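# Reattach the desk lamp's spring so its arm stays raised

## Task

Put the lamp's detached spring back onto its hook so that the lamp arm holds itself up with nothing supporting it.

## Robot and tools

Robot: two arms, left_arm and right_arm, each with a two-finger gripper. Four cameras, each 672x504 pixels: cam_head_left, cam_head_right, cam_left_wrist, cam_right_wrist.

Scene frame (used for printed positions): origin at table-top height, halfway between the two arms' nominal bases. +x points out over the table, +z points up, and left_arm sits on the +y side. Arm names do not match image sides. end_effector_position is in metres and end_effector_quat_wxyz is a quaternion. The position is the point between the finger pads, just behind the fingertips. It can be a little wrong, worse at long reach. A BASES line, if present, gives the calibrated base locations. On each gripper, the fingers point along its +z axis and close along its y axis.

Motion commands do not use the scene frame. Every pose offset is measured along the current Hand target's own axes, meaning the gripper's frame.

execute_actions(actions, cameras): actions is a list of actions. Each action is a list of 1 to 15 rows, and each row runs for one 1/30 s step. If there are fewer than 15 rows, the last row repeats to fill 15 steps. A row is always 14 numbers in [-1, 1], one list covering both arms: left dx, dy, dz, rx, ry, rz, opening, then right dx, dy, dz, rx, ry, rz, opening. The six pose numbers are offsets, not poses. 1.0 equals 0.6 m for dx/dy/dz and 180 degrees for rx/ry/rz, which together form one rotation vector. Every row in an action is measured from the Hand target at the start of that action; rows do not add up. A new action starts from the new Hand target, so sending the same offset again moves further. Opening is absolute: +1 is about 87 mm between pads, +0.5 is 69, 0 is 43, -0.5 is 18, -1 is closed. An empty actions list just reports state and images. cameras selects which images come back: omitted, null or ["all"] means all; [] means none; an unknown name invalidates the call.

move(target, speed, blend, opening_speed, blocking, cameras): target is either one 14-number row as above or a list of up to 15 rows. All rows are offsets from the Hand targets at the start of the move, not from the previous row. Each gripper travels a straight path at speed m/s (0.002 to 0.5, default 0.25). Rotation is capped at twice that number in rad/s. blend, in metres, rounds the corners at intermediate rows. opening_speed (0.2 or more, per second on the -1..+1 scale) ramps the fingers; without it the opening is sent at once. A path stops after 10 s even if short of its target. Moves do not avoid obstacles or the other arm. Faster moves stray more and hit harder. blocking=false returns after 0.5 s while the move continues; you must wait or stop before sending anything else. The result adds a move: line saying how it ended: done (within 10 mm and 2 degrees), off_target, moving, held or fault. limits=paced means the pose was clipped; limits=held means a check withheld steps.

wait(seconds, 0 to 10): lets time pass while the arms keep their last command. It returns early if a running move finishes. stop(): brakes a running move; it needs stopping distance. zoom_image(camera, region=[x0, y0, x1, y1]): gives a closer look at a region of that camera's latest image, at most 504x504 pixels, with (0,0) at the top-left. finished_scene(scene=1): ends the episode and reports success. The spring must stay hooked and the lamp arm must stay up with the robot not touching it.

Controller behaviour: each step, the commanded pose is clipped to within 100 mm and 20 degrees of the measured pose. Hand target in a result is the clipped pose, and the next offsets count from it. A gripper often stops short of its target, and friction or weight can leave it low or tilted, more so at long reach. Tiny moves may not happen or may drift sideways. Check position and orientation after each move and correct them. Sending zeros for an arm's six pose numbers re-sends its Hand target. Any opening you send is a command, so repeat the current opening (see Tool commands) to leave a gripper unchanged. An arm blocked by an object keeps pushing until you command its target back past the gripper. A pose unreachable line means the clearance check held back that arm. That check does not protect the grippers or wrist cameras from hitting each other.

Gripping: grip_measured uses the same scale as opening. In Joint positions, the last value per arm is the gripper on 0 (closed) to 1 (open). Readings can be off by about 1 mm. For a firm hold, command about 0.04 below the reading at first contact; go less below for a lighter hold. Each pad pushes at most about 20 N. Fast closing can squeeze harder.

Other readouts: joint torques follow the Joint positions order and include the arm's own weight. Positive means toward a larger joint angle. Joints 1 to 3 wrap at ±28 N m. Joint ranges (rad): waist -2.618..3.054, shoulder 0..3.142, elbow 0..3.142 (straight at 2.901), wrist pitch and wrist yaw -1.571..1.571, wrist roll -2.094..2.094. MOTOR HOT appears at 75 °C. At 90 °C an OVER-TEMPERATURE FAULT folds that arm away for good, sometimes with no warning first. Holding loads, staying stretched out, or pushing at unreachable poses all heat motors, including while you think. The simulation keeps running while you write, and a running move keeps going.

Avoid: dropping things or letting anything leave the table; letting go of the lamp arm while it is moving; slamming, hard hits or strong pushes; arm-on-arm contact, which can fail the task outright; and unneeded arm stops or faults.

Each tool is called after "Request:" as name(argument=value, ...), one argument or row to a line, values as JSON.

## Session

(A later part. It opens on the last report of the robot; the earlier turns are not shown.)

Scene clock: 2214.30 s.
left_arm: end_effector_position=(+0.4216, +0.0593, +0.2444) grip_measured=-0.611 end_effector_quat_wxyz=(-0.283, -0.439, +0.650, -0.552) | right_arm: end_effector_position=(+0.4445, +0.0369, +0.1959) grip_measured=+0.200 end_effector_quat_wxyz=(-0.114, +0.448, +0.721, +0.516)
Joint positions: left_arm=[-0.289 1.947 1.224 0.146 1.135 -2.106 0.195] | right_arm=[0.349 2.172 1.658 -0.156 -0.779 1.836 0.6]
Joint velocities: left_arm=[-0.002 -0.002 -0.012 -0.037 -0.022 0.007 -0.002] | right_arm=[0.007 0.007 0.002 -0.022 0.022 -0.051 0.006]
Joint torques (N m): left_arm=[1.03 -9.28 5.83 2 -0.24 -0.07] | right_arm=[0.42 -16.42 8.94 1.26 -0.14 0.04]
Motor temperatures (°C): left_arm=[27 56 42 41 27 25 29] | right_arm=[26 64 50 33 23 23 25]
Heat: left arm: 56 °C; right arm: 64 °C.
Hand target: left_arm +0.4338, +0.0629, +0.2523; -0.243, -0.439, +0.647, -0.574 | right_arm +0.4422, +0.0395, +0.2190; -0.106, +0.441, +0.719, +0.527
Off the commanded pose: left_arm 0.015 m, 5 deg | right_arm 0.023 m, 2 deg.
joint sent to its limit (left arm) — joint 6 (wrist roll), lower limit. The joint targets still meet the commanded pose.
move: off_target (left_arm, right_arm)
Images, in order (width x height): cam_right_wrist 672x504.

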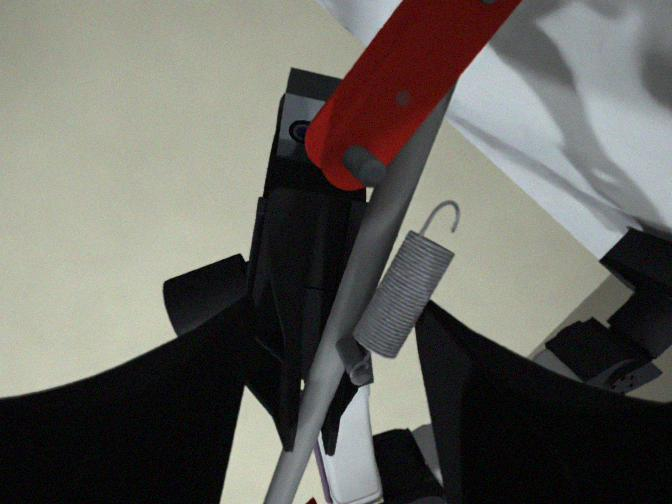

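Request:
move(
  target=[0,0,0,0,0,0,-0.74, -0.0223,-0.0343,0.0082,0,0,0,0.2],
  speed=0.04,
  opening_speed=0.5,
  cameras=["cam_right_wrist"],
)

Request:
zoom_image(
  camera="cam_right_wrist",
  region=[220, 160, 480, 420],
)

Scene clock: 2227.13 s.
left_arm: end_effector_position=(+0.4216, +0.0593, +0.2444) grip_measured=-0.611 end_effector_quat_wxyz=(-0.283, -0.439, +0.650, -0.552) | right_arm: end_effector_position=(+0.4380, +0.0346, +0.1774) grip_measured=+0.200 end_effector_quat_wxyz=(-0.116, +0.451, +0.721, +0.512)
Joint positions: left_arm=[-0.289 1.947 1.224 0.146 1.135 -2.106 0.195] | right_arm=[0.349 2.17 1.585 -0.095 -0.779 1.836 0.6]
Joint velocities: left_arm=[0.007 -0.022 0.002 0.051 -0.051 0.007 0.005] | right_arm=[-0.007 0.012 0.007 0.007 -0.051 0.051 0.001]
Joint torques (N m): left_arm=[1.05 -9.25 5.82 2 -0.25 -0.07] | right_arm=[0.09 -16.17 6.34 1.55 -0.19 -0.02]
Motor temperatures (°C): left_arm=[27 56 42 41 27 25 29] | right_arm=[26 66 50 33 23 23 25]
Heat: left arm: 56 °C; right arm: 66 °C.
Hand target: left_arm +0.4338, +0.0629, +0.2523; -0.243, -0.439, +0.647, -0.574 | right_arm +0.4360, +0.0355, +0.1950; -0.105, +0.441, +0.719, +0.527
Off the commanded pose: left_arm 0.015 m, 5 deg | right_arm 0.018 m, 2 deg.
joint sent to its limit (left arm) — joint 6 (wrist roll), lower limit. The joint targets still meet the commanded pose.
move: off_target (left_arm, right_arm)
Images, in order (width x height): cam_right_wrist 672x504.

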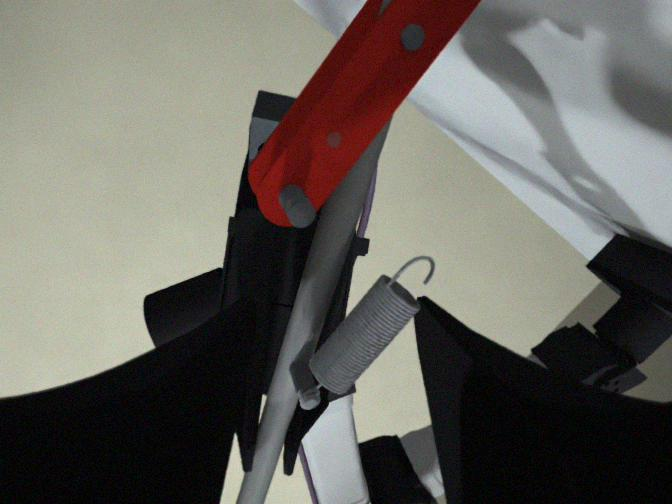

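Scaled by 1.938 from the camera's 672x504 image, which has a finer 960x720 frame.

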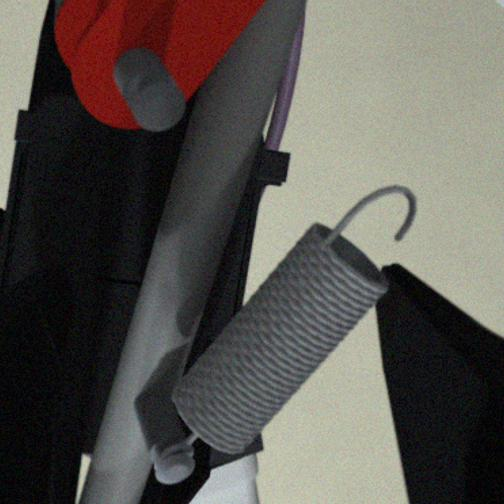

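Request:
move(
  target=[0,0,0,0,0,0,-0.74, 0.016,0.0083,-0.003,0,0,0,0.2],
  speed=0.05,
  opening_speed=0.5,
  cameras=["cam_right_wrist"],
)

Request:
zoom_image(
  camera="cam_right_wrist",
  region=[220, 160, 480, 420],
)

Scene clock: 2244.93 s.
left_arm: end_effector_position=(+0.4216, +0.0593, +0.2444) grip_measured=-0.611 end_effector_quat_wxyz=(-0.283, -0.439, +0.650, -0.552) | right_arm: end_effector_position=(+0.4366, +0.0365, +0.1854) grip_measured=+0.200 end_effector_quat_wxyz=(-0.112, +0.447, +0.721, +0.517)
Joint positions: left_arm=[-0.289 1.947 1.224 0.146 1.135 -2.106 0.195] | right_arm=[0.353 2.155 1.585 -0.094 -0.775 1.839 0.6]
Joint velocities: left_arm=[-0.012 -0.012 0.012 -0.037 0.022 0.007 -0.005] | right_arm=[0.012 -0.012 0.002 0.022 -0.007 0.007 0.004]
Joint torques (N m): left_arm=[1.06 -9.25 5.82 2 -0.24 -0.07] | right_arm=[0.47 -16.21 7.76 1.32 -0.15 0.07]
Motor temperatures (°C): left_arm=[27 56 42 41 27 25 29] | right_arm=[26 62 48 34 23 23 25]
Heat: left arm: 56 °C; right arm: 62 °C.
Hand target: left_arm +0.4338, +0.0629, +0.2523; -0.243, -0.439, +0.647, -0.574 | right_arm +0.4335, +0.0393, +0.2049; -0.106, +0.441, +0.719, +0.527
Off the commanded pose: left_arm 0.015 m, 5 deg | right_arm 0.020 m, 2 deg.
joint sent to its limit (left arm) — joint 6 (wrist roll), lower limit. The joint targets still meet the commanded pose.
move: off_target (left_arm, right_arm)
Images, in order (width x height): cam_right_wrist 672x504.

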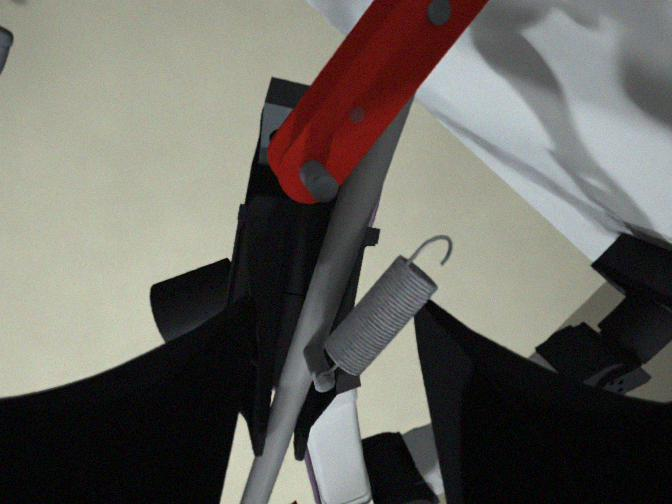

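Scaled by 1.938 from the camera's 672x504 image, which has a finer 960x720 frame.

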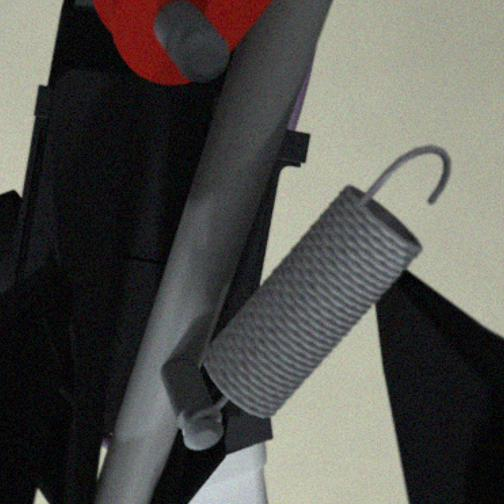

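Request:
move(
  target=[0,0,0,0,0,0,-0.74, 0.0,0.0117,-0.002,0,0,0,-0.2],
  speed=0.05,
  opening_speed=0.5,
  cameras=["cam_right_wrist"],
)

Request:
zoom_image(
  camera="cam_right_wrist",
  region=[220, 160, 480, 420],
)

Scene clock: 2252.30 s.
left_arm: end_effector_position=(+0.4216, +0.0593, +0.2444) grip_measured=-0.611 end_effector_quat_wxyz=(-0.283, -0.439, +0.650, -0.552) | right_arm: end_effector_position=(+0.4349, +0.0358, +0.1825) grip_measured=-0.200 end_effector_quat_wxyz=(-0.118, +0.453, +0.722, +0.510)
Joint positions: left_arm=[-0.289 1.947 1.224 0.146 1.135 -2.106 0.195] | right_arm=[0.353 2.155 1.585 -0.114 -0.774 1.84 0.4]
Joint velocities: left_arm=[0.002 -0.007 -0.012 -0.022 -0.007 -0.051 0.002] | right_arm=[-0.002 -0.032 -0.007 0.037 -0.007 -0.007 -0.006]
Joint torques (N m): left_arm=[1.03 -9.28 5.82 2 -0.24 -0.07] | right_arm=[0.01 -15.31 11.22 1.22 -0.2 -0.01]
Motor temperatures (°C): left_arm=[27 56 41 41 27 25 29] | right_arm=[26 64 48 33 23 23 25]
Heat: left arm: 56 °C; right arm: 64 °C.
Hand target: left_arm +0.4338, +0.0629, +0.2523; -0.243, -0.439, +0.647, -0.574 | right_arm +0.4385, +0.0387, +0.2100; -0.106, +0.441, +0.719, +0.527
Off the commanded pose: left_arm 0.015 m, 5 deg | right_arm 0.028 m, 3 deg.
joint sent to its limit (left arm) — joint 6 (wrist roll), lower limit. The joint targets still meet the commanded pose.
move: off_target (left_arm, right_arm)
Images, in order (width x height): cam_right_wrist 672x504.

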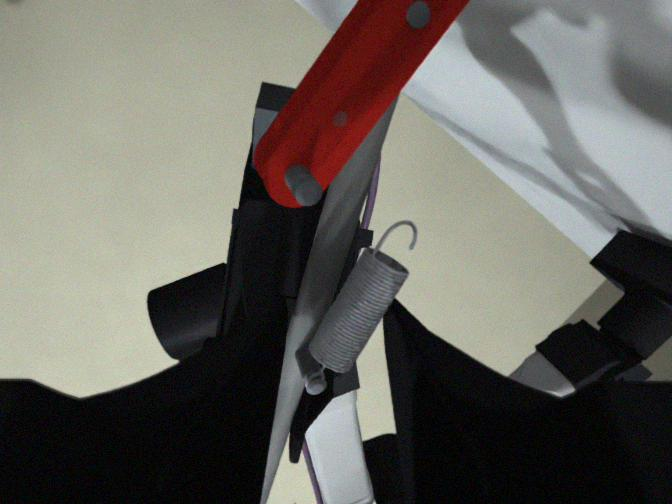

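Scaled by 1.938 from the camera's 672x504 image, which has a finer 960x720 frame.

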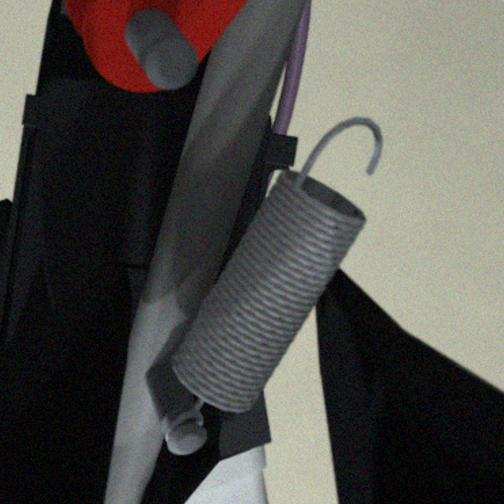

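Request:
move(
  target=[0,0,0,0,0,0,-0.74, 0.0,0.005,0.0,0,0,0,-0.74],
  speed=0.05,
  opening_speed=0.4,
  cameras=["cam_right_wrist"],
)

Request:
zoom_image(
  camera="cam_right_wrist",
  region=[220, 160, 480, 420],
)

Scene clock: 2257.43 s.
left_arm: end_effector_position=(+0.4216, +0.0593, +0.2444) grip_measured=-0.611 end_effector_quat_wxyz=(-0.283, -0.439, +0.650, -0.552) | right_arm: end_effector_position=(+0.4385, +0.0368, +0.1907) grip_measured=-0.605 end_effector_quat_wxyz=(-0.113, +0.450, +0.721, +0.514)
Joint positions: left_arm=[-0.289 1.947 1.224 0.146 1.135 -2.106 0.195] | right_arm=[0.353 2.155 1.613 -0.13 -0.771 1.84 0.198]
Joint velocities: left_arm=[0.007 -0.002 -0.022 -0.022 -0.007 0.022 -0.002] | right_arm=[0.012 0.012 0.002 -0.022 0.037 0.022 -0.017]
Joint torques (N m): left_arm=[1.05 -9.28 5.82 2 -0.25 -0.07] | right_arm=[-0.09 -14.54 10.62 1.25 -0.23 -0.03]
Motor temperatures (°C): left_arm=[27 56 41 41 27 25 29] | right_arm=[26 64 49 33 23 23 25]
Heat: left arm: 56 °C; right arm: 64 °C.
Hand target: left_arm +0.4338, +0.0629, +0.2523; -0.243, -0.439, +0.647, -0.574 | right_arm +0.4408, +0.0389, +0.2121; -0.105, +0.441, +0.719, +0.527
Off the commanded pose: left_arm 0.015 m, 5 deg | right_arm 0.022 m, 2 deg.
joint sent to its limit (left arm) — joint 6 (wrist roll), lower limit. The joint targets still meet the commanded pose.
move: off_target (left_arm, right_arm)
Images, in order (width x height): cam_right_wrist 672x504.

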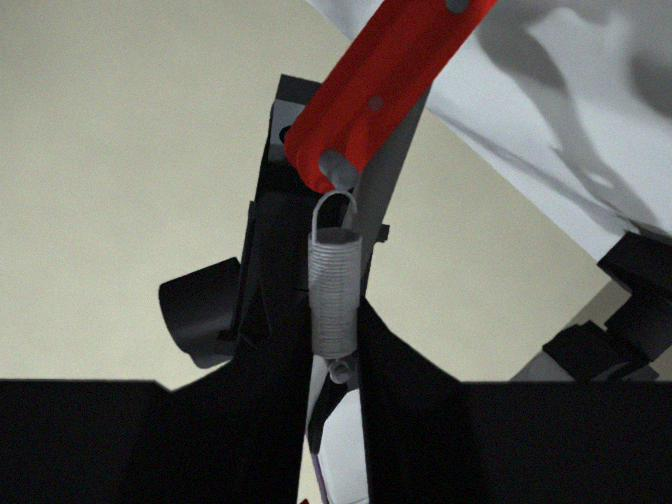

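Scaled by 1.938 from the camera's 672x504 image, which has a finer 960x720 frame.

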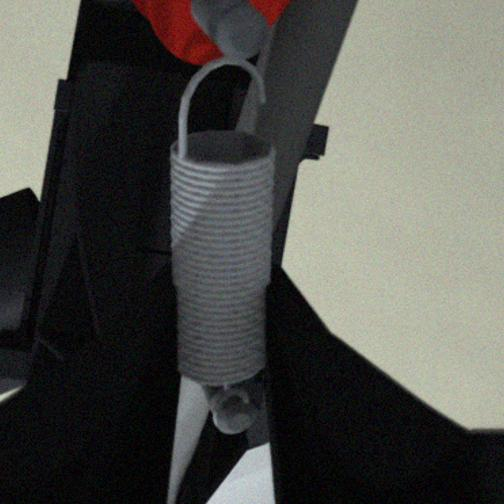

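Request:
move(
  target=[0,0,0,0,0,0,-0.74, -0.0058,-0.0062,-0.0181,0,0,0,-0.74],
  speed=0.04,
  cameras=["cam_right_wrist"],
)

Request:
zoom_image(
  camera="cam_right_wrist",
  region=[220, 130, 480, 390],
)

Scene clock: 2314.00 s.
left_arm: end_effector_position=(+0.4216, +0.0593, +0.2444) grip_measured=-0.611 end_effector_quat_wxyz=(-0.283, -0.439, +0.650, -0.552) | right_arm: end_effector_position=(+0.4407, +0.0329, +0.1910) grip_measured=-0.605 end_effector_quat_wxyz=(-0.112, +0.453, +0.720, +0.514)
Joint positions: left_arm=[-0.289 1.947 1.224 0.146 1.135 -2.106 0.195] | right_arm=[0.345 2.154 1.613 -0.131 -0.773 1.839 0.198]
Joint velocities: left_arm=[0.007 -0.012 -0.002 0.022 0.022 0.007 0.018] | right_arm=[0.002 -0.007 -0.007 0.007 -0.007 -0.007 -0.005]
Joint torques (N m): left_arm=[1.05 -9.29 5.82 2 -0.25 -0.07] | right_arm=[-1.07 -16.85 7.02 1.25 -0.39 -0.2]
Motor temperatures (°C): left_arm=[27 57 41 41 27 25 29] | right_arm=[26 65 52 33 23 23 26]
Heat: left arm: 57 °C; right arm: 65 °C.
Hand target: left_arm +0.4338, +0.0629, +0.2523; -0.243, -0.439, +0.647, -0.574 | right_arm +0.4367, +0.0275, +0.2119; -0.106, +0.441, +0.719, +0.527
Off the commanded pose: left_arm 0.015 m, 5 deg | right_arm 0.022 m, 2 deg.
joint sent to its limit (left arm) — joint 6 (wrist roll), lower limit. The joint targets still meet the commanded pose.
move: off_target (left_arm, right_arm)
Images, in order (width x height): cam_right_wrist 672x504.

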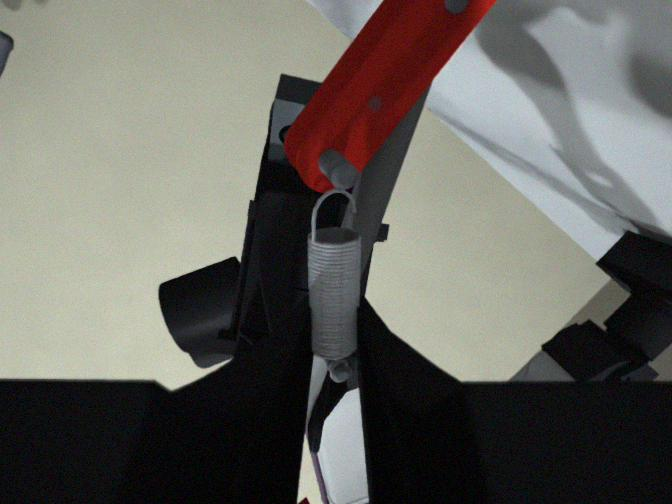

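Scaled by 1.938 from the camera's 672x504 image, which has a finer 960x720 frame.

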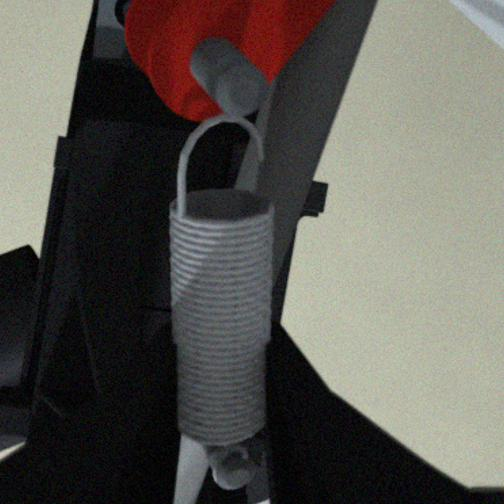

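Request:
move(
  target=[0,0,0,0,0,0,-0.74, 0.003,0.004,0.015,0,0,0,0.5],
  speed=0.04,
  opening_speed=0.6,
  cameras=["cam_right_wrist"],
)

Scene clock: 2350.23 s.
left_arm: end_effector_position=(+0.4216, +0.0593, +0.2444) grip_measured=-0.611 end_effector_quat_wxyz=(-0.283, -0.439, +0.650, -0.552) | right_arm: end_effector_position=(+0.4405, +0.0329, +0.1910) grip_measured=+0.500 end_effector_quat_wxyz=(-0.112, +0.452, +0.720, +0.514)
Joint positions: left_arm=[-0.289 1.947 1.224 0.146 1.135 -2.106 0.195] | right_arm=[0.345 2.154 1.613 -0.132 -0.774 1.838 0.75]
Joint velocities: left_arm=[-0.007 0.012 0.017 0.037 0.037 -0.007 0.005] | right_arm=[-0.002 -0.012 -0.002 0.007 0.022 0.037 0.001]
Joint torques (N m): left_arm=[1.05 -9.26 5.82 2 -0.25 -0.07] | right_arm=[0.25 -14.78 9.7 1.29 -0.25 -0.05]
Motor temperatures (°C): left_arm=[27 57 41 41 27 25 29] | right_arm=[26 68 50 33 23 23 26]
Heat: left arm: 57 °C; right arm: 68 °C.
Hand target: left_arm +0.4338, +0.0629, +0.2523; -0.243, -0.439, +0.647, -0.574 | right_arm +0.4402, +0.0363, +0.2109; -0.105, +0.441, +0.719, +0.527
Off the commanded pose: left_arm 0.015 m, 5 deg | right_arm 0.020 m, 2 deg.
joint sent to its limit (left arm) — joint 6 (wrist roll), lower limit. The joint targets still meet the commanded pose.
move: off_target (left_arm, right_arm)
Images, in order (width x height): cam_right_wrist 672x504.

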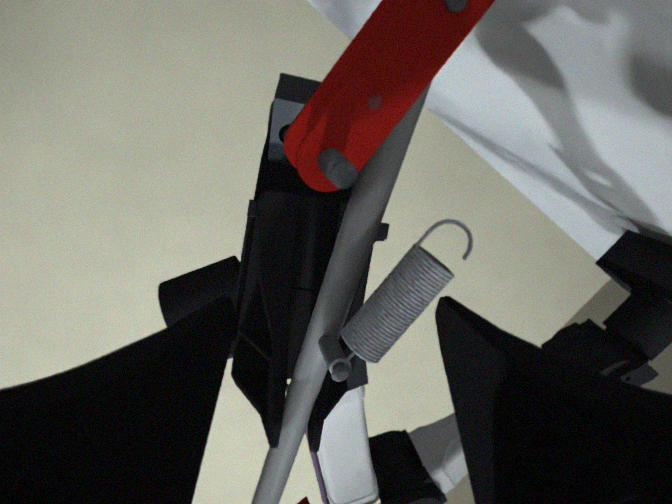

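Request:
move(
  target=[0,0,0,0,0,0,-0.74, -0.044,-0.0103,0.0022,0,0,0,0.5],
  speed=0.06,
  opening_speed=0.6,
  cameras=["cam_right_wrist"],
)

Scene clock: 2358.33 s.
left_arm: end_effector_position=(+0.4216, +0.0593, +0.2444) grip_measured=-0.611 end_effector_quat_wxyz=(-0.283, -0.439, +0.650, -0.552) | right_arm: end_effector_position=(+0.4456, +0.0233, +0.1816) grip_measured=+0.500 end_effector_quat_wxyz=(-0.116, +0.454, +0.719, +0.514)
Joint positions: left_arm=[-0.289 1.947 1.224 0.146 1.135 -2.106 0.195] | right_arm=[0.321 2.176 1.613 -0.127 -0.797 1.823 0.75]
Joint velocities: left_arm=[-0.002 -0.007 0.002 0.007 0.037 0.022 0.008] | right_arm=[0.007 -0.007 -0.017 0.051 0.051 -0.022 0.004]
Joint torques (N m): left_arm=[1.05 -9.28 5.83 2 -0.25 -0.07] | right_arm=[-0.77 -12.04 9.72 1.52 -0.31 -0.21]
Motor temperatures (°C): left_arm=[27 57 41 41 27 25 29] | right_arm=[26 67 50 33 23 23 26]
Heat: left arm: 57 °C; right arm: 67 °C.
Hand target: left_arm +0.4338, +0.0629, +0.2523; -0.243, -0.439, +0.647, -0.574 | right_arm +0.4515, +0.0234, +0.1900; -0.106, +0.441, +0.719, +0.527
Off the commanded pose: left_arm 0.015 m, 5 deg | right_arm 0.010 m, 2 deg.
joint sent to its limit (left arm) — joint 6 (wrist roll), lower limit. The joint targets still meet the commanded pose.
move: off_target (left_arm)
Images, in order (width x height): cam_right_wrist 672x504.

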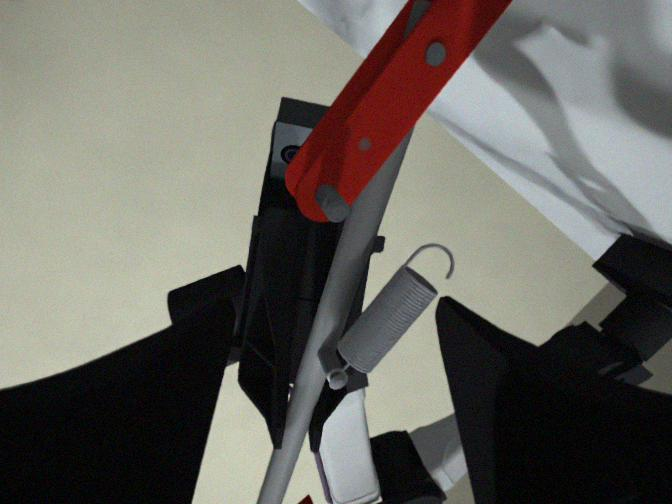

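Request:
move(
  target=[0,0,0,0,0,0,-0.74, -0.0182,-0.0013,0.0188,0,0,0,0.8],
  speed=0.04,
  opening_speed=1.0,
  cameras=["cam_right_wrist"],
)

Request:
zoom_image(
  camera="cam_right_wrist",
  region=[220, 160, 480, 420],
)

Scene clock: 2368.63 s.
left_arm: end_effector_position=(+0.4216, +0.0593, +0.2444) grip_measured=-0.611 end_effector_quat_wxyz=(-0.283, -0.439, +0.650, -0.552) | right_arm: end_effector_position=(+0.4529, +0.0257, +0.1675) grip_measured=+0.800 end_effector_quat_wxyz=(-0.118, +0.455, +0.719, +0.512)
Joint positions: left_arm=[-0.289 1.947 1.224 0.146 1.135 -2.106 0.195] | right_arm=[0.321 2.225 1.638 -0.111 -0.798 1.822 0.9]
Joint velocities: left_arm=[-0.007 -0.007 -0.012 -0.037 -0.022 -0.051 -0.014] | right_arm=[-0.002 -0.007 -0.002 -0.051 -0.022 0.081 0.014]
Joint torques (N m): left_arm=[1.03 -9.28 5.82 2 -0.25 -0.07] | right_arm=[-0.44 -12.08 10.65 1.53 -0.27 -0.17]
Motor temperatures (°C): left_arm=[27 57 41 41 27 25 29] | right_arm=[26 65 51 34 23 23 26]
Heat: left arm: 57 °C; right arm: 65 °C.
Hand target: left_arm +0.4338, +0.0629, +0.2523; -0.243, -0.439, +0.647, -0.574 | right_arm +0.4607, +0.0273, +0.1780; -0.106, +0.441, +0.719, +0.527
Off the commanded pose: left_arm 0.015 m, 5 deg | right_arm 0.013 m, 3 deg.
joint sent to its limit (left arm) — joint 6 (wrist roll), lower limit. The joint targets still meet the commanded pose.
move: off_target (left_arm, right_arm)
Images, in order (width x height): cam_right_wrist 672x504.

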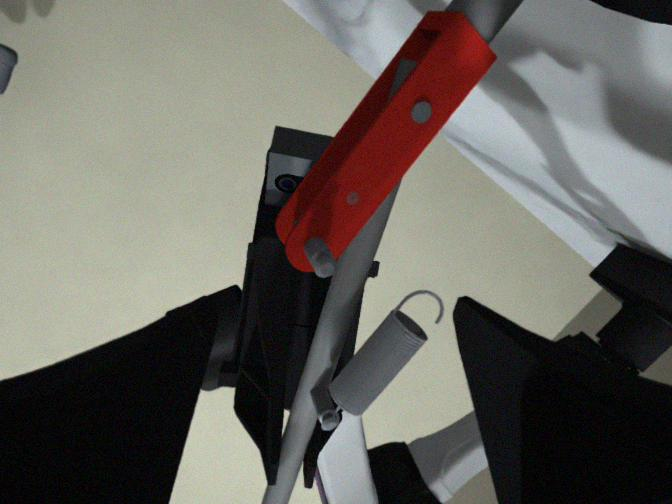

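Scaled by 1.938 from the camera's 672x504 image, which has a finer 960x720 frame.

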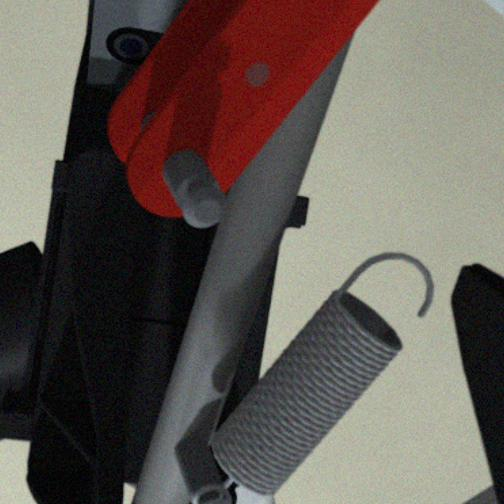

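Request:
move(
  target=[0,0,0,0,0,0,-0.74, 0.012,0.0125,-0.0022,0,0,0,0.3],
  speed=0.04,
  opening_speed=0.5,
  cameras=["cam_right_wrist"],
)

Request:
zoom_image(
  camera="cam_right_wrist",
  region=[220, 200, 480, 460],
)

Scene clock: 2381.33 s.
left_arm: end_effector_position=(+0.4216, +0.0593, +0.2444) grip_measured=-0.611 end_effector_quat_wxyz=(-0.283, -0.439, +0.650, -0.552) | right_arm: end_effector_position=(+0.4584, +0.0274, +0.1798) grip_measured=+0.300 end_effector_quat_wxyz=(-0.110, +0.447, +0.718, +0.522)
Joint positions: left_arm=[-0.289 1.947 1.224 0.146 1.135 -2.106 0.195] | right_arm=[0.321 2.225 1.671 -0.112 -0.798 1.822 0.65]
Joint velocities: left_arm=[0.007 -0.002 -0.017 -0.051 0.037 0.037 -0.005] | right_arm=[-0.012 0.012 -0.012 -0.066 0.051 -0.081 0.004]
Joint torques (N m): left_arm=[1.05 -9.26 5.83 2 -0.25 -0.07] | right_arm=[0.08 -12.55 10.76 1.23 -0.21 -0.11]
Motor temperatures (°C): left_arm=[27 57 41 41 27 25 29] | right_arm=[26 62 52 34 23 23 25]
Heat: left arm: 57 °C; right arm: 62 °C.
Hand target: left_arm +0.4338, +0.0629, +0.2523; -0.243, -0.439, +0.647, -0.574 | right_arm +0.4618, +0.0304, +0.1880; -0.105, +0.441, +0.719, +0.527
Off the commanded pose: left_arm 0.015 m, 5 deg | right_arm 0.009 m, 1 deg.
joint sent to its limit (left arm) — joint 6 (wrist roll), lower limit. The joint targets still meet the commanded pose.
move: off_target (left_arm)
Images, in order (width x height): cam_right_wrist 672x504.

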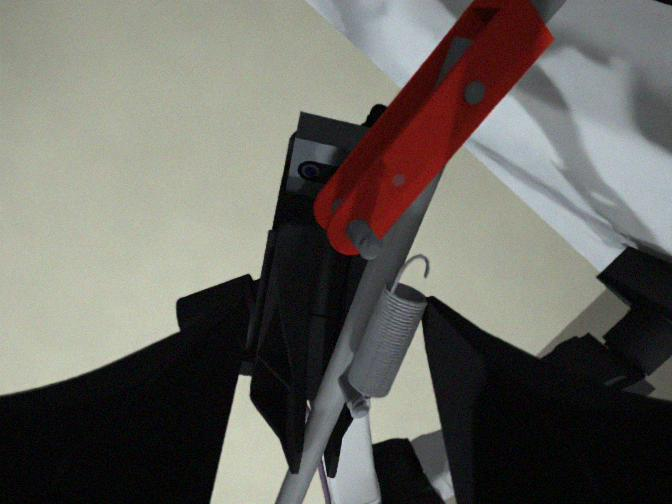

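Scaled by 1.938 from the camera's 672x504 image, which has a finer 960x720 frame.

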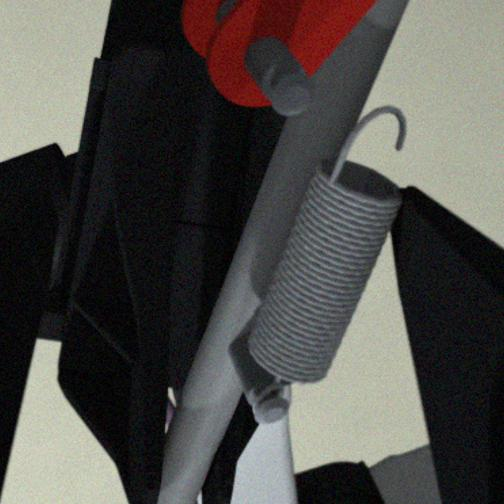

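Request:
move(
  target=[0,0,0,0,0,0,-0.74, 0.0,-0.0117,0.001,0,0,0,-0.1],
  speed=0.04,
  opening_speed=0.5,
  cameras=["cam_right_wrist"],
)

Request:
zoom_image(
  camera="cam_right_wrist",
  region=[220, 200, 480, 460],
)

Scene clock: 2386.57 s.
left_arm: end_effector_position=(+0.4216, +0.0593, +0.2444) grip_measured=-0.611 end_effector_quat_wxyz=(-0.283, -0.439, +0.650, -0.552) | right_arm: end_effector_position=(+0.4565, +0.0271, +0.1771) grip_measured=-0.100 end_effector_quat_wxyz=(-0.113, +0.448, +0.719, +0.519)
Joint positions: left_arm=[-0.289 1.947 1.224 0.146 1.135 -2.106 0.195] | right_arm=[0.321 2.225 1.665 -0.116 -0.801 1.819 0.45]
Joint velocities: left_arm=[-0.002 -0.012 -0.002 0.022 -0.022 -0.007 -0.005] | right_arm=[0.007 0.002 -0.007 0.022 -0.022 -0.022 -0.009]
Joint torques (N m): left_arm=[1.03 -9.26 5.82 2 -0.25 -0.07] | right_arm=[0.29 -13.75 7.32 1.55 -0.17 -0.05]
Motor temperatures (°C): left_arm=[27 57 41 41 27 25 29] | right_arm=[26 61 52 34 23 23 25]
Heat: left arm: 57 °C; right arm: 61 °C.
Hand target: left_arm +0.4338, +0.0629, +0.2523; -0.243, -0.439, +0.647, -0.574 | right_arm +0.4566, +0.0305, +0.1831; -0.106, +0.441, +0.719, +0.527
Off the commanded pose: left_arm 0.015 m, 5 deg | right_arm 0.007 m, 1 deg.
joint sent to its limit (left arm) — joint 6 (wrist roll), lower limit. The joint targets still meet the commanded pose.
move: off_target (left_arm)
Images, in order (width x height): cam_right_wrist 672x504.

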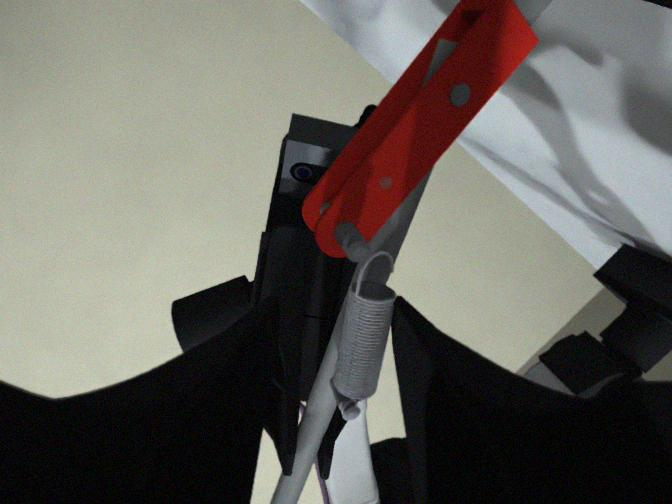

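Scaled by 1.938 from the camera's 672x504 image, which has a finer 960x720 frame.

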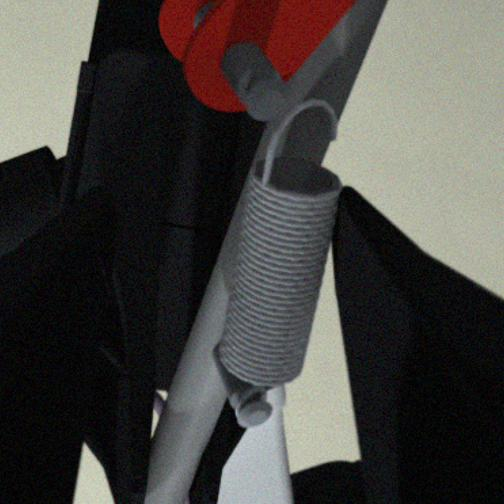

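Request:
move(
  target=[0,0,0,0,0,0,-0.74, 0.0,-0.0083,0.0,0,0,0,-0.74],
  speed=0.04,
  opening_speed=0.4,
  cameras=["cam_right_wrist"],
)

Request:
zoom_image(
  camera="cam_right_wrist",
  region=[220, 180, 480, 440],
)

Scene clock: 2398.70 s.
left_arm: end_effector_position=(+0.4216, +0.0593, +0.2444) grip_measured=-0.611 end_effector_quat_wxyz=(-0.283, -0.439, +0.650, -0.552) | right_arm: end_effector_position=(+0.4549, +0.0266, +0.1722) grip_measured=-0.608 end_effector_quat_wxyz=(-0.113, +0.448, +0.719, +0.519)
Joint positions: left_arm=[-0.289 1.947 1.224 0.146 1.135 -2.106 0.195] | right_arm=[0.321 2.225 1.644 -0.096 -0.801 1.819 0.196]
Joint velocities: left_arm=[-0.007 -0.002 0.012 -0.066 -0.051 0.051 -0.005] | right_arm=[0.007 0.012 -0.007 -0.037 0.007 -0.081 0.005]
Joint torques (N m): left_arm=[1.03 -9.28 5.82 2 -0.25 -0.07] | right_arm=[0.51 -14.68 6.34 1.56 -0.14 -0.04]
Motor temperatures (°C): left_arm=[27 58 41 41 27 25 29] | right_arm=[26 60 51 34 23 23 25]
Heat: left arm: 58 °C; right arm: 60 °C.
Hand target: left_arm +0.4338, +0.0629, +0.2523; -0.243, -0.439, +0.647, -0.574 | right_arm +0.4529, +0.0302, +0.1798; -0.106, +0.441, +0.719, +0.527
Off the commanded pose: left_arm 0.015 m, 5 deg | right_arm 0.009 m, 1 deg.
joint sent to its limit (left arm) — joint 6 (wrist roll), lower limit. The joint targets still meet the commanded pose.
move: off_target (left_arm)
Images, in order (width x height): cam_right_wrist 672x504.

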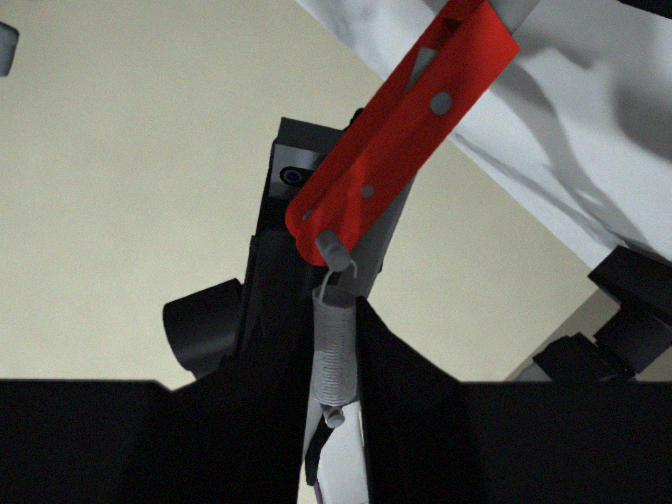

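Scaled by 1.938 from the camera's 672x504 image, which has a finer 960x720 frame.

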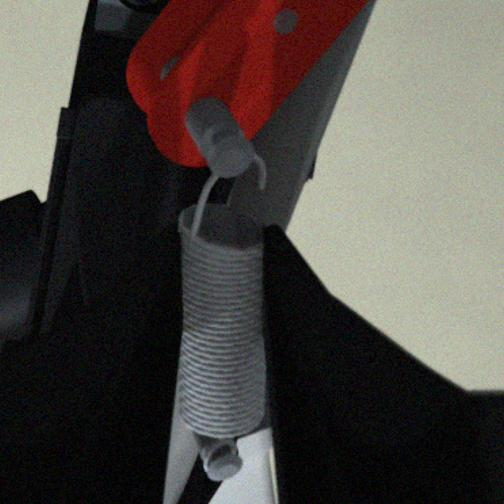

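Request:
move(
  target=[0,0,0,0,0,0,-0.74, -0.0058,-0.0062,-0.0181,0,0,0,-0.78],
  speed=0.04,
  cameras=["cam_right_wrist"],
)

Request:
zoom_image(
  camera="cam_right_wrist",
  region=[220, 180, 480, 440],
)

Scene clock: 2420.23 s.
left_arm: end_effector_position=(+0.4216, +0.0593, +0.2444) grip_measured=-0.611 end_effector_quat_wxyz=(-0.283, -0.439, +0.650, -0.552) | right_arm: end_effector_position=(+0.4478, +0.0251, +0.1671) grip_measured=-0.608 end_effector_quat_wxyz=(-0.122, +0.448, +0.719, +0.516)
Joint positions: left_arm=[-0.289 1.947 1.224 0.146 1.135 -2.106 0.195] | right_arm=[0.32 2.216 1.609 -0.084 -0.816 1.819 0.196]
Joint velocities: left_arm=[0.017 0.017 0.012 0.007 -0.007 -0.051 0.002] | right_arm=[0.002 0.002 0.002 0.007 -0.037 -0.037 -0.014]
Joint torques (N m): left_arm=[1.06 -9.28 5.83 2 -0.25 -0.07] | right_arm=[-0.95 -16.12 5.83 1.43 -0.16 -0.23]
Motor temperatures (°C): left_arm=[27 58 41 41 27 25 29] | right_arm=[26 61 50 33 23 23 26]
Heat: left arm: 58 °C; right arm: 61 °C.
Hand target: left_arm +0.4338, +0.0629, +0.2523; -0.243, -0.439, +0.647, -0.574 | right_arm +0.4487, +0.0189, +0.1796; -0.106, +0.441, +0.719, +0.527
Off the commanded pose: left_arm 0.015 m, 5 deg | right_arm 0.014 m, 2 deg.
joint sent to its limit (left arm) — joint 6 (wrist roll), lower limit. The joint targets still meet the commanded pose.
move: off_target (left_arm, right_arm)
Images, in order (width x height): cam_right_wrist 672x504.

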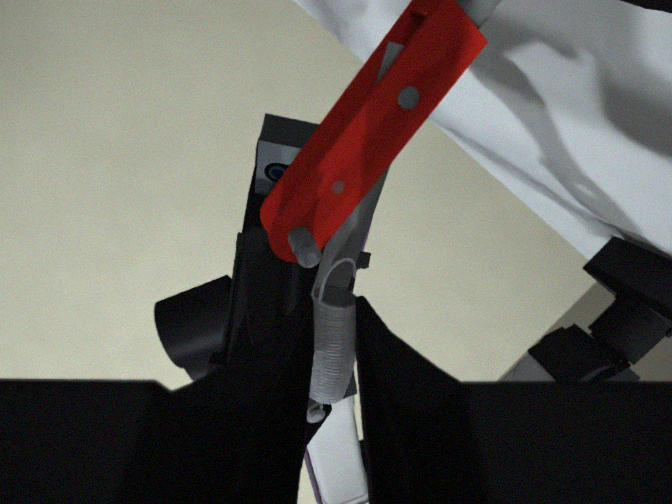

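Scaled by 1.938 from the camera's 672x504 image, which has a finer 960x720 frame.

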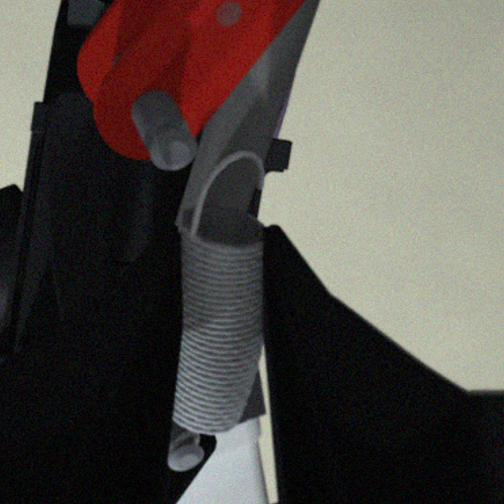

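Request:
move(
  target=[0,0,0,0,0,0,-0.74, 0.0,0.018,-0.011,0,0,0,-0.78],
  speed=0.04,
  cameras=["cam_right_wrist"],
)

Request:
zoom_image(
  camera="cam_right_wrist",
  region=[220, 180, 480, 440],
)

Scene clock: 2425.67 s.
left_arm: end_effector_position=(+0.4216, +0.0593, +0.2444) grip_measured=-0.611 end_effector_quat_wxyz=(-0.283, -0.439, +0.650, -0.552) | right_arm: end_effector_position=(+0.4486, +0.0196, +0.1679) grip_measured=-0.608 end_effector_quat_wxyz=(-0.126, +0.448, +0.719, +0.516)
Joint positions: left_arm=[-0.289 1.947 1.224 0.146 1.135 -2.106 0.195] | right_arm=[0.307 2.216 1.614 -0.101 -0.831 1.808 0.196]
Joint velocities: left_arm=[0.002 -0.012 0.002 -0.007 -0.037 -0.081 -0.002] | right_arm=[-0.002 -0.017 -0.017 -0.022 0.007 0.066 0.011]
Joint torques (N m): left_arm=[1.03 -9.28 5.82 2 -0.25 -0.07] | right_arm=[-1.26 -15.88 10.13 1.1 -0.12 -0.22]
Motor temperatures (°C): left_arm=[27 58 41 41 27 25 29] | right_arm=[26 63 49 33 23 23 26]
Heat: left arm: 58 °C; right arm: 63 °C.
Hand target: left_arm +0.4338, +0.0629, +0.2523; -0.243, -0.439, +0.647, -0.574 | right_arm +0.4549, +0.0139, +0.1895; -0.106, +0.441, +0.719, +0.527
Off the commanded pose: left_arm 0.015 m, 5 deg | right_arm 0.023 m, 3 deg.
joint sent to its limit (left arm) — joint 6 (wrist roll), lower limit. The joint targets still meet the commanded pose.
move: off_target (left_arm, right_arm)
Images, in order (width x height): cam_right_wrist 672x504.

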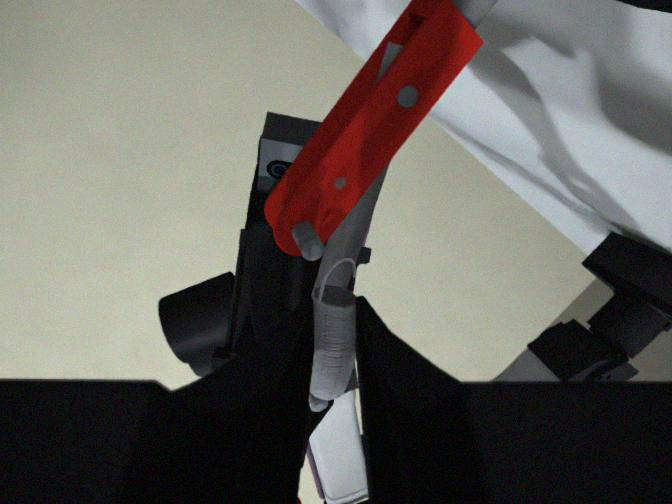

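Scaled by 1.938 from the camera's 672x504 image, which has a finer 960x720 frame.

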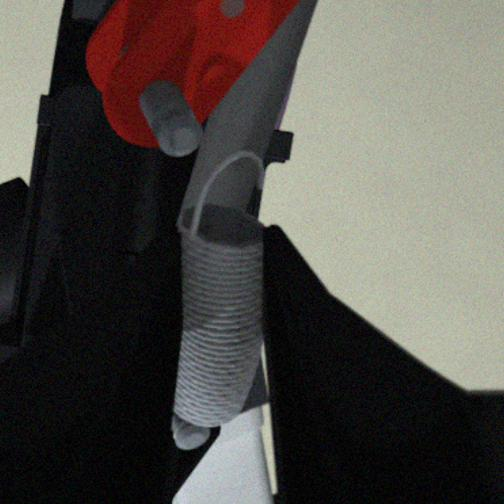

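Request:
move(
  target=[0,0,0,0,0,0,-0.74, 0.0,0.0167,0.0,0,0,0,-0.78],
  speed=0.04,
  cameras=["cam_right_wrist"],
)

Request:
zoom_image(
  camera="cam_right_wrist",
  region=[220, 180, 480, 440],
)

Scene clock: 2433.13 s.
left_arm: end_effector_position=(+0.4216, +0.0593, +0.2444) grip_measured=-0.611 end_effector_quat_wxyz=(-0.283, -0.439, +0.650, -0.552) | right_arm: end_effector_position=(+0.4563, +0.0166, +0.1791) grip_measured=-0.608 end_effector_quat_wxyz=(-0.118, +0.452, +0.720, +0.514)
Joint positions: left_arm=[-0.289 1.947 1.224 0.146 1.135 -2.106 0.195] | right_arm=[0.3 2.216 1.67 -0.162 -0.818 1.799 0.196]
Joint velocities: left_arm=[-0.022 -0.002 -0.022 -0.051 0.037 -0.11 0.002] | right_arm=[-0.017 -0.012 -0.007 -0.051 0.007 -0.022 -0.008]
Joint torques (N m): left_arm=[1.05 -9.28 5.83 2 -0.25 -0.07] | right_arm=[-0.94 -13.75 11.03 1.26 -0.31 -0.19]
Motor temperatures (°C): left_arm=[27 58 41 41 27 25 29] | right_arm=[26 64 49 33 23 24 26]
Heat: left arm: 58 °C; right arm: 64 °C.
Hand target: left_arm +0.4338, +0.0629, +0.2523; -0.243, -0.439, +0.647, -0.574 | right_arm +0.4625, +0.0146, +0.1962; -0.106, +0.441, +0.719, +0.527
Off the commanded pose: left_arm 0.015 m, 5 deg | right_arm 0.018 m, 2 deg.
joint sent to its limit (left arm) — joint 6 (wrist roll), lower limit. The joint targets still meet the commanded pose.
move: off_target (left_arm, right_arm)
Images, in order (width x height): cam_right_wrist 672x504.

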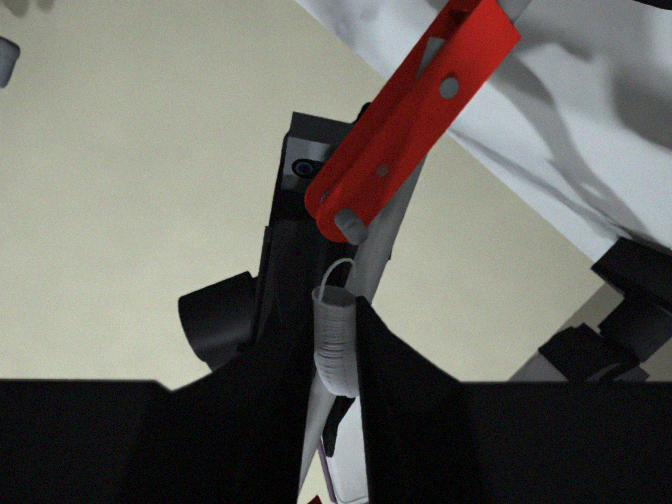

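Scaled by 1.938 from the camera's 672x504 image, which has a finer 960x720 frame.

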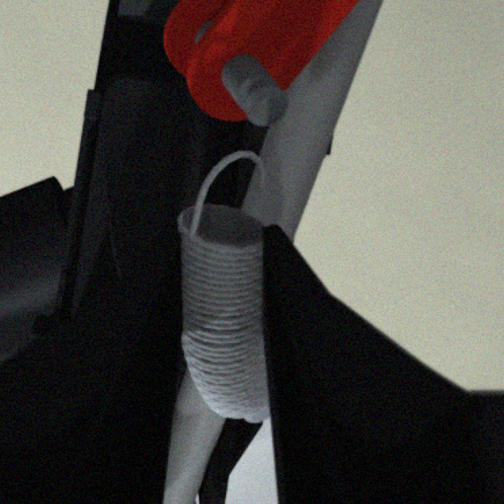

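Request:
move(
  target=[0,0,0,0,0,0,-0.74, -0.0208,-0.0088,0.0073,0,0,0,-0.8],
  speed=0.04,
  cameras=["cam_right_wrist"],
)

Request:
zoom_image(
  camera="cam_right_wrist",
  region=[220, 180, 480, 440],
)

Scene clock: 2449.47 s.
left_arm: end_effector_position=(+0.4216, +0.0593, +0.2444) grip_measured=-0.611 end_effector_quat_wxyz=(-0.283, -0.439, +0.650, -0.552) | right_arm: end_effector_position=(+0.4551, +0.0160, +0.1743) grip_measured=-0.608 end_effector_quat_wxyz=(-0.124, +0.449, +0.721, +0.513)
Joint positions: left_arm=[-0.289 1.947 1.224 0.146 1.135 -2.106 0.195] | right_arm=[0.297 2.227 1.67 -0.163 -0.833 1.791 0.196]
Joint velocities: left_arm=[-0.022 0.002 -0.012 -0.051 -0.007 0.022 -0.014] | right_arm=[-0.002 0.022 -0.007 -0.022 -0.007 -0.037 -0.005]
Joint torques (N m): left_arm=[1.05 -9.29 5.82 2 -0.25 -0.07] | right_arm=[-1.43 -12.01 10.67 1.49 -0.21 -0.17]
Motor temperatures (°C): left_arm=[27 58 41 41 27 25 29] | right_arm=[26 66 50 32 23 23 26]
Heat: left arm: 58 °C; right arm: 66 °C.
Hand target: left_arm +0.4338, +0.0629, +0.2523; -0.243, -0.439, +0.647, -0.574 | right_arm +0.4671, +0.0117, +0.1831; -0.106, +0.440, +0.719, +0.527
Off the commanded pose: left_arm 0.015 m, 5 deg | right_arm 0.016 m, 3 deg.
joint sent to its limit (left arm) — joint 6 (wrist roll), lower limit. The joint targets still meet the commanded pose.
move: off_target (left_arm, right_arm)
Images, in order (width x height): cam_right_wrist 672x504.

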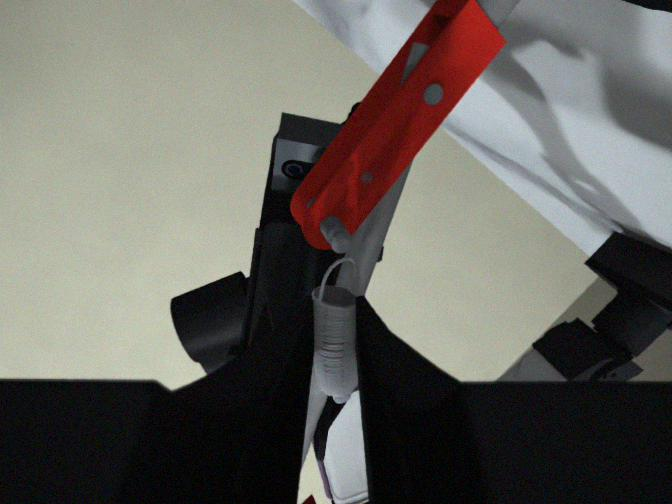

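Scaled by 1.938 from the camera's 672x504 image, which has a finer 960x720 frame.

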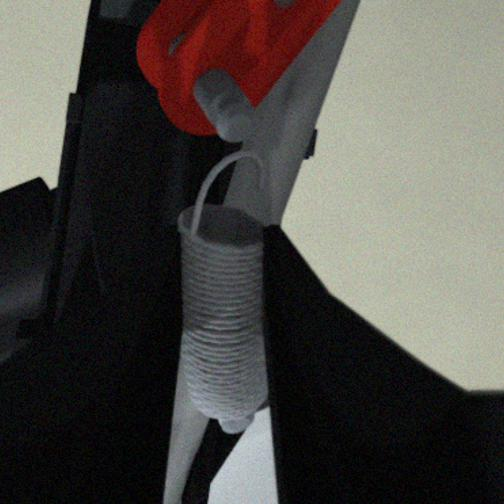

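Request:
move(
  target=[0,0,0,0,0,0,-0.74, -0.0218,-0.0015,0.006,0,0,0,-0.84],
  speed=0.04,
  cameras=["cam_right_wrist"],
)

Request:
zoom_image(
  camera="cam_right_wrist",
  region=[220, 180, 480, 440],
)

Scene clock: 2453.60 s.
left_arm: end_effector_position=(+0.4216, +0.0593, +0.2444) grip_measured=-0.611 end_effector_quat_wxyz=(-0.283, -0.439, +0.650, -0.552) | right_arm: end_effector_position=(+0.4568, +0.0176, +0.1733) grip_measured=-0.608 end_effector_quat_wxyz=(-0.135, +0.435, +0.722, +0.521)
Joint positions: left_arm=[-0.289 1.947 1.224 0.146 1.135 -2.106 0.195] | right_arm=[0.292 2.258 1.698 -0.155 -0.874 1.779 0.196]
Joint velocities: left_arm=[-0.002 0.002 -0.007 -0.066 -0.007 0.066 0.005] | right_arm=[-0.022 -0.017 -0.012 -0.066 -0.022 -0.007 -0.011]
Joint torques (N m): left_arm=[1.05 -9.28 5.82 2 -0.25 -0.07] | right_arm=[-2.13 -11.4 10.33 1.45 0.11 -0.17]
Motor temperatures (°C): left_arm=[27 58 41 41 27 25 29] | right_arm=[26 66 50 33 23 23 26]
Heat: left arm: 58 °C; right arm: 66 °C.
Hand target: left_arm +0.4338, +0.0629, +0.2523; -0.243, -0.439, +0.647, -0.574 | right_arm +0.4752, +0.0078, +0.1729; -0.106, +0.441, +0.719, +0.527
Off the commanded pose: left_arm 0.015 m, 5 deg | right_arm 0.021 m, 3 deg.
joint sent to its limit (left arm) — joint 6 (wrist roll), lower limit. The joint targets still meet the commanded pose.
move: off_target (left_arm, right_arm)
Images, in order (width x height): cam_right_wrist 672x504.

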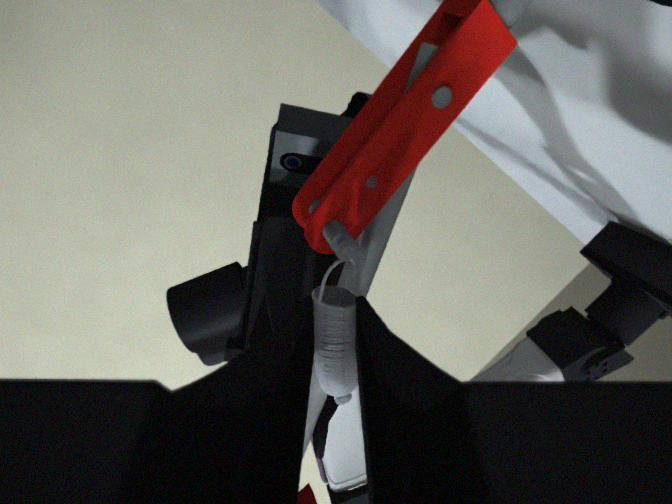

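Scaled by 1.938 from the camera's 672x504 image, which has a finer 960x720 frame.

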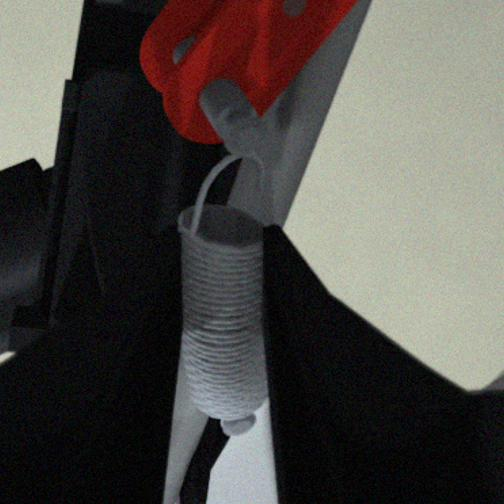

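Request:
zoom_image(
  camera="cam_right_wrist",
  region=[290, 200, 390, 310],
)

Scaled by 4.582 from the camera's 672x504 image, which has a finer 960x720 frame.

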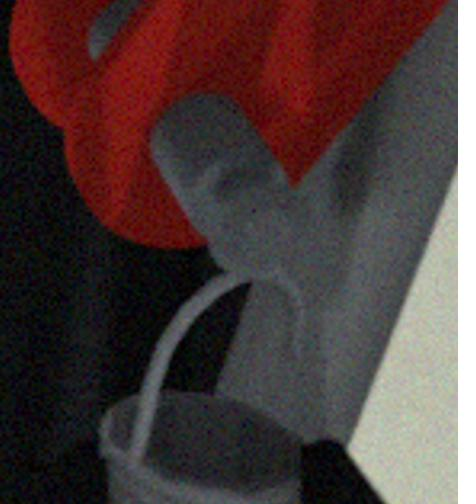

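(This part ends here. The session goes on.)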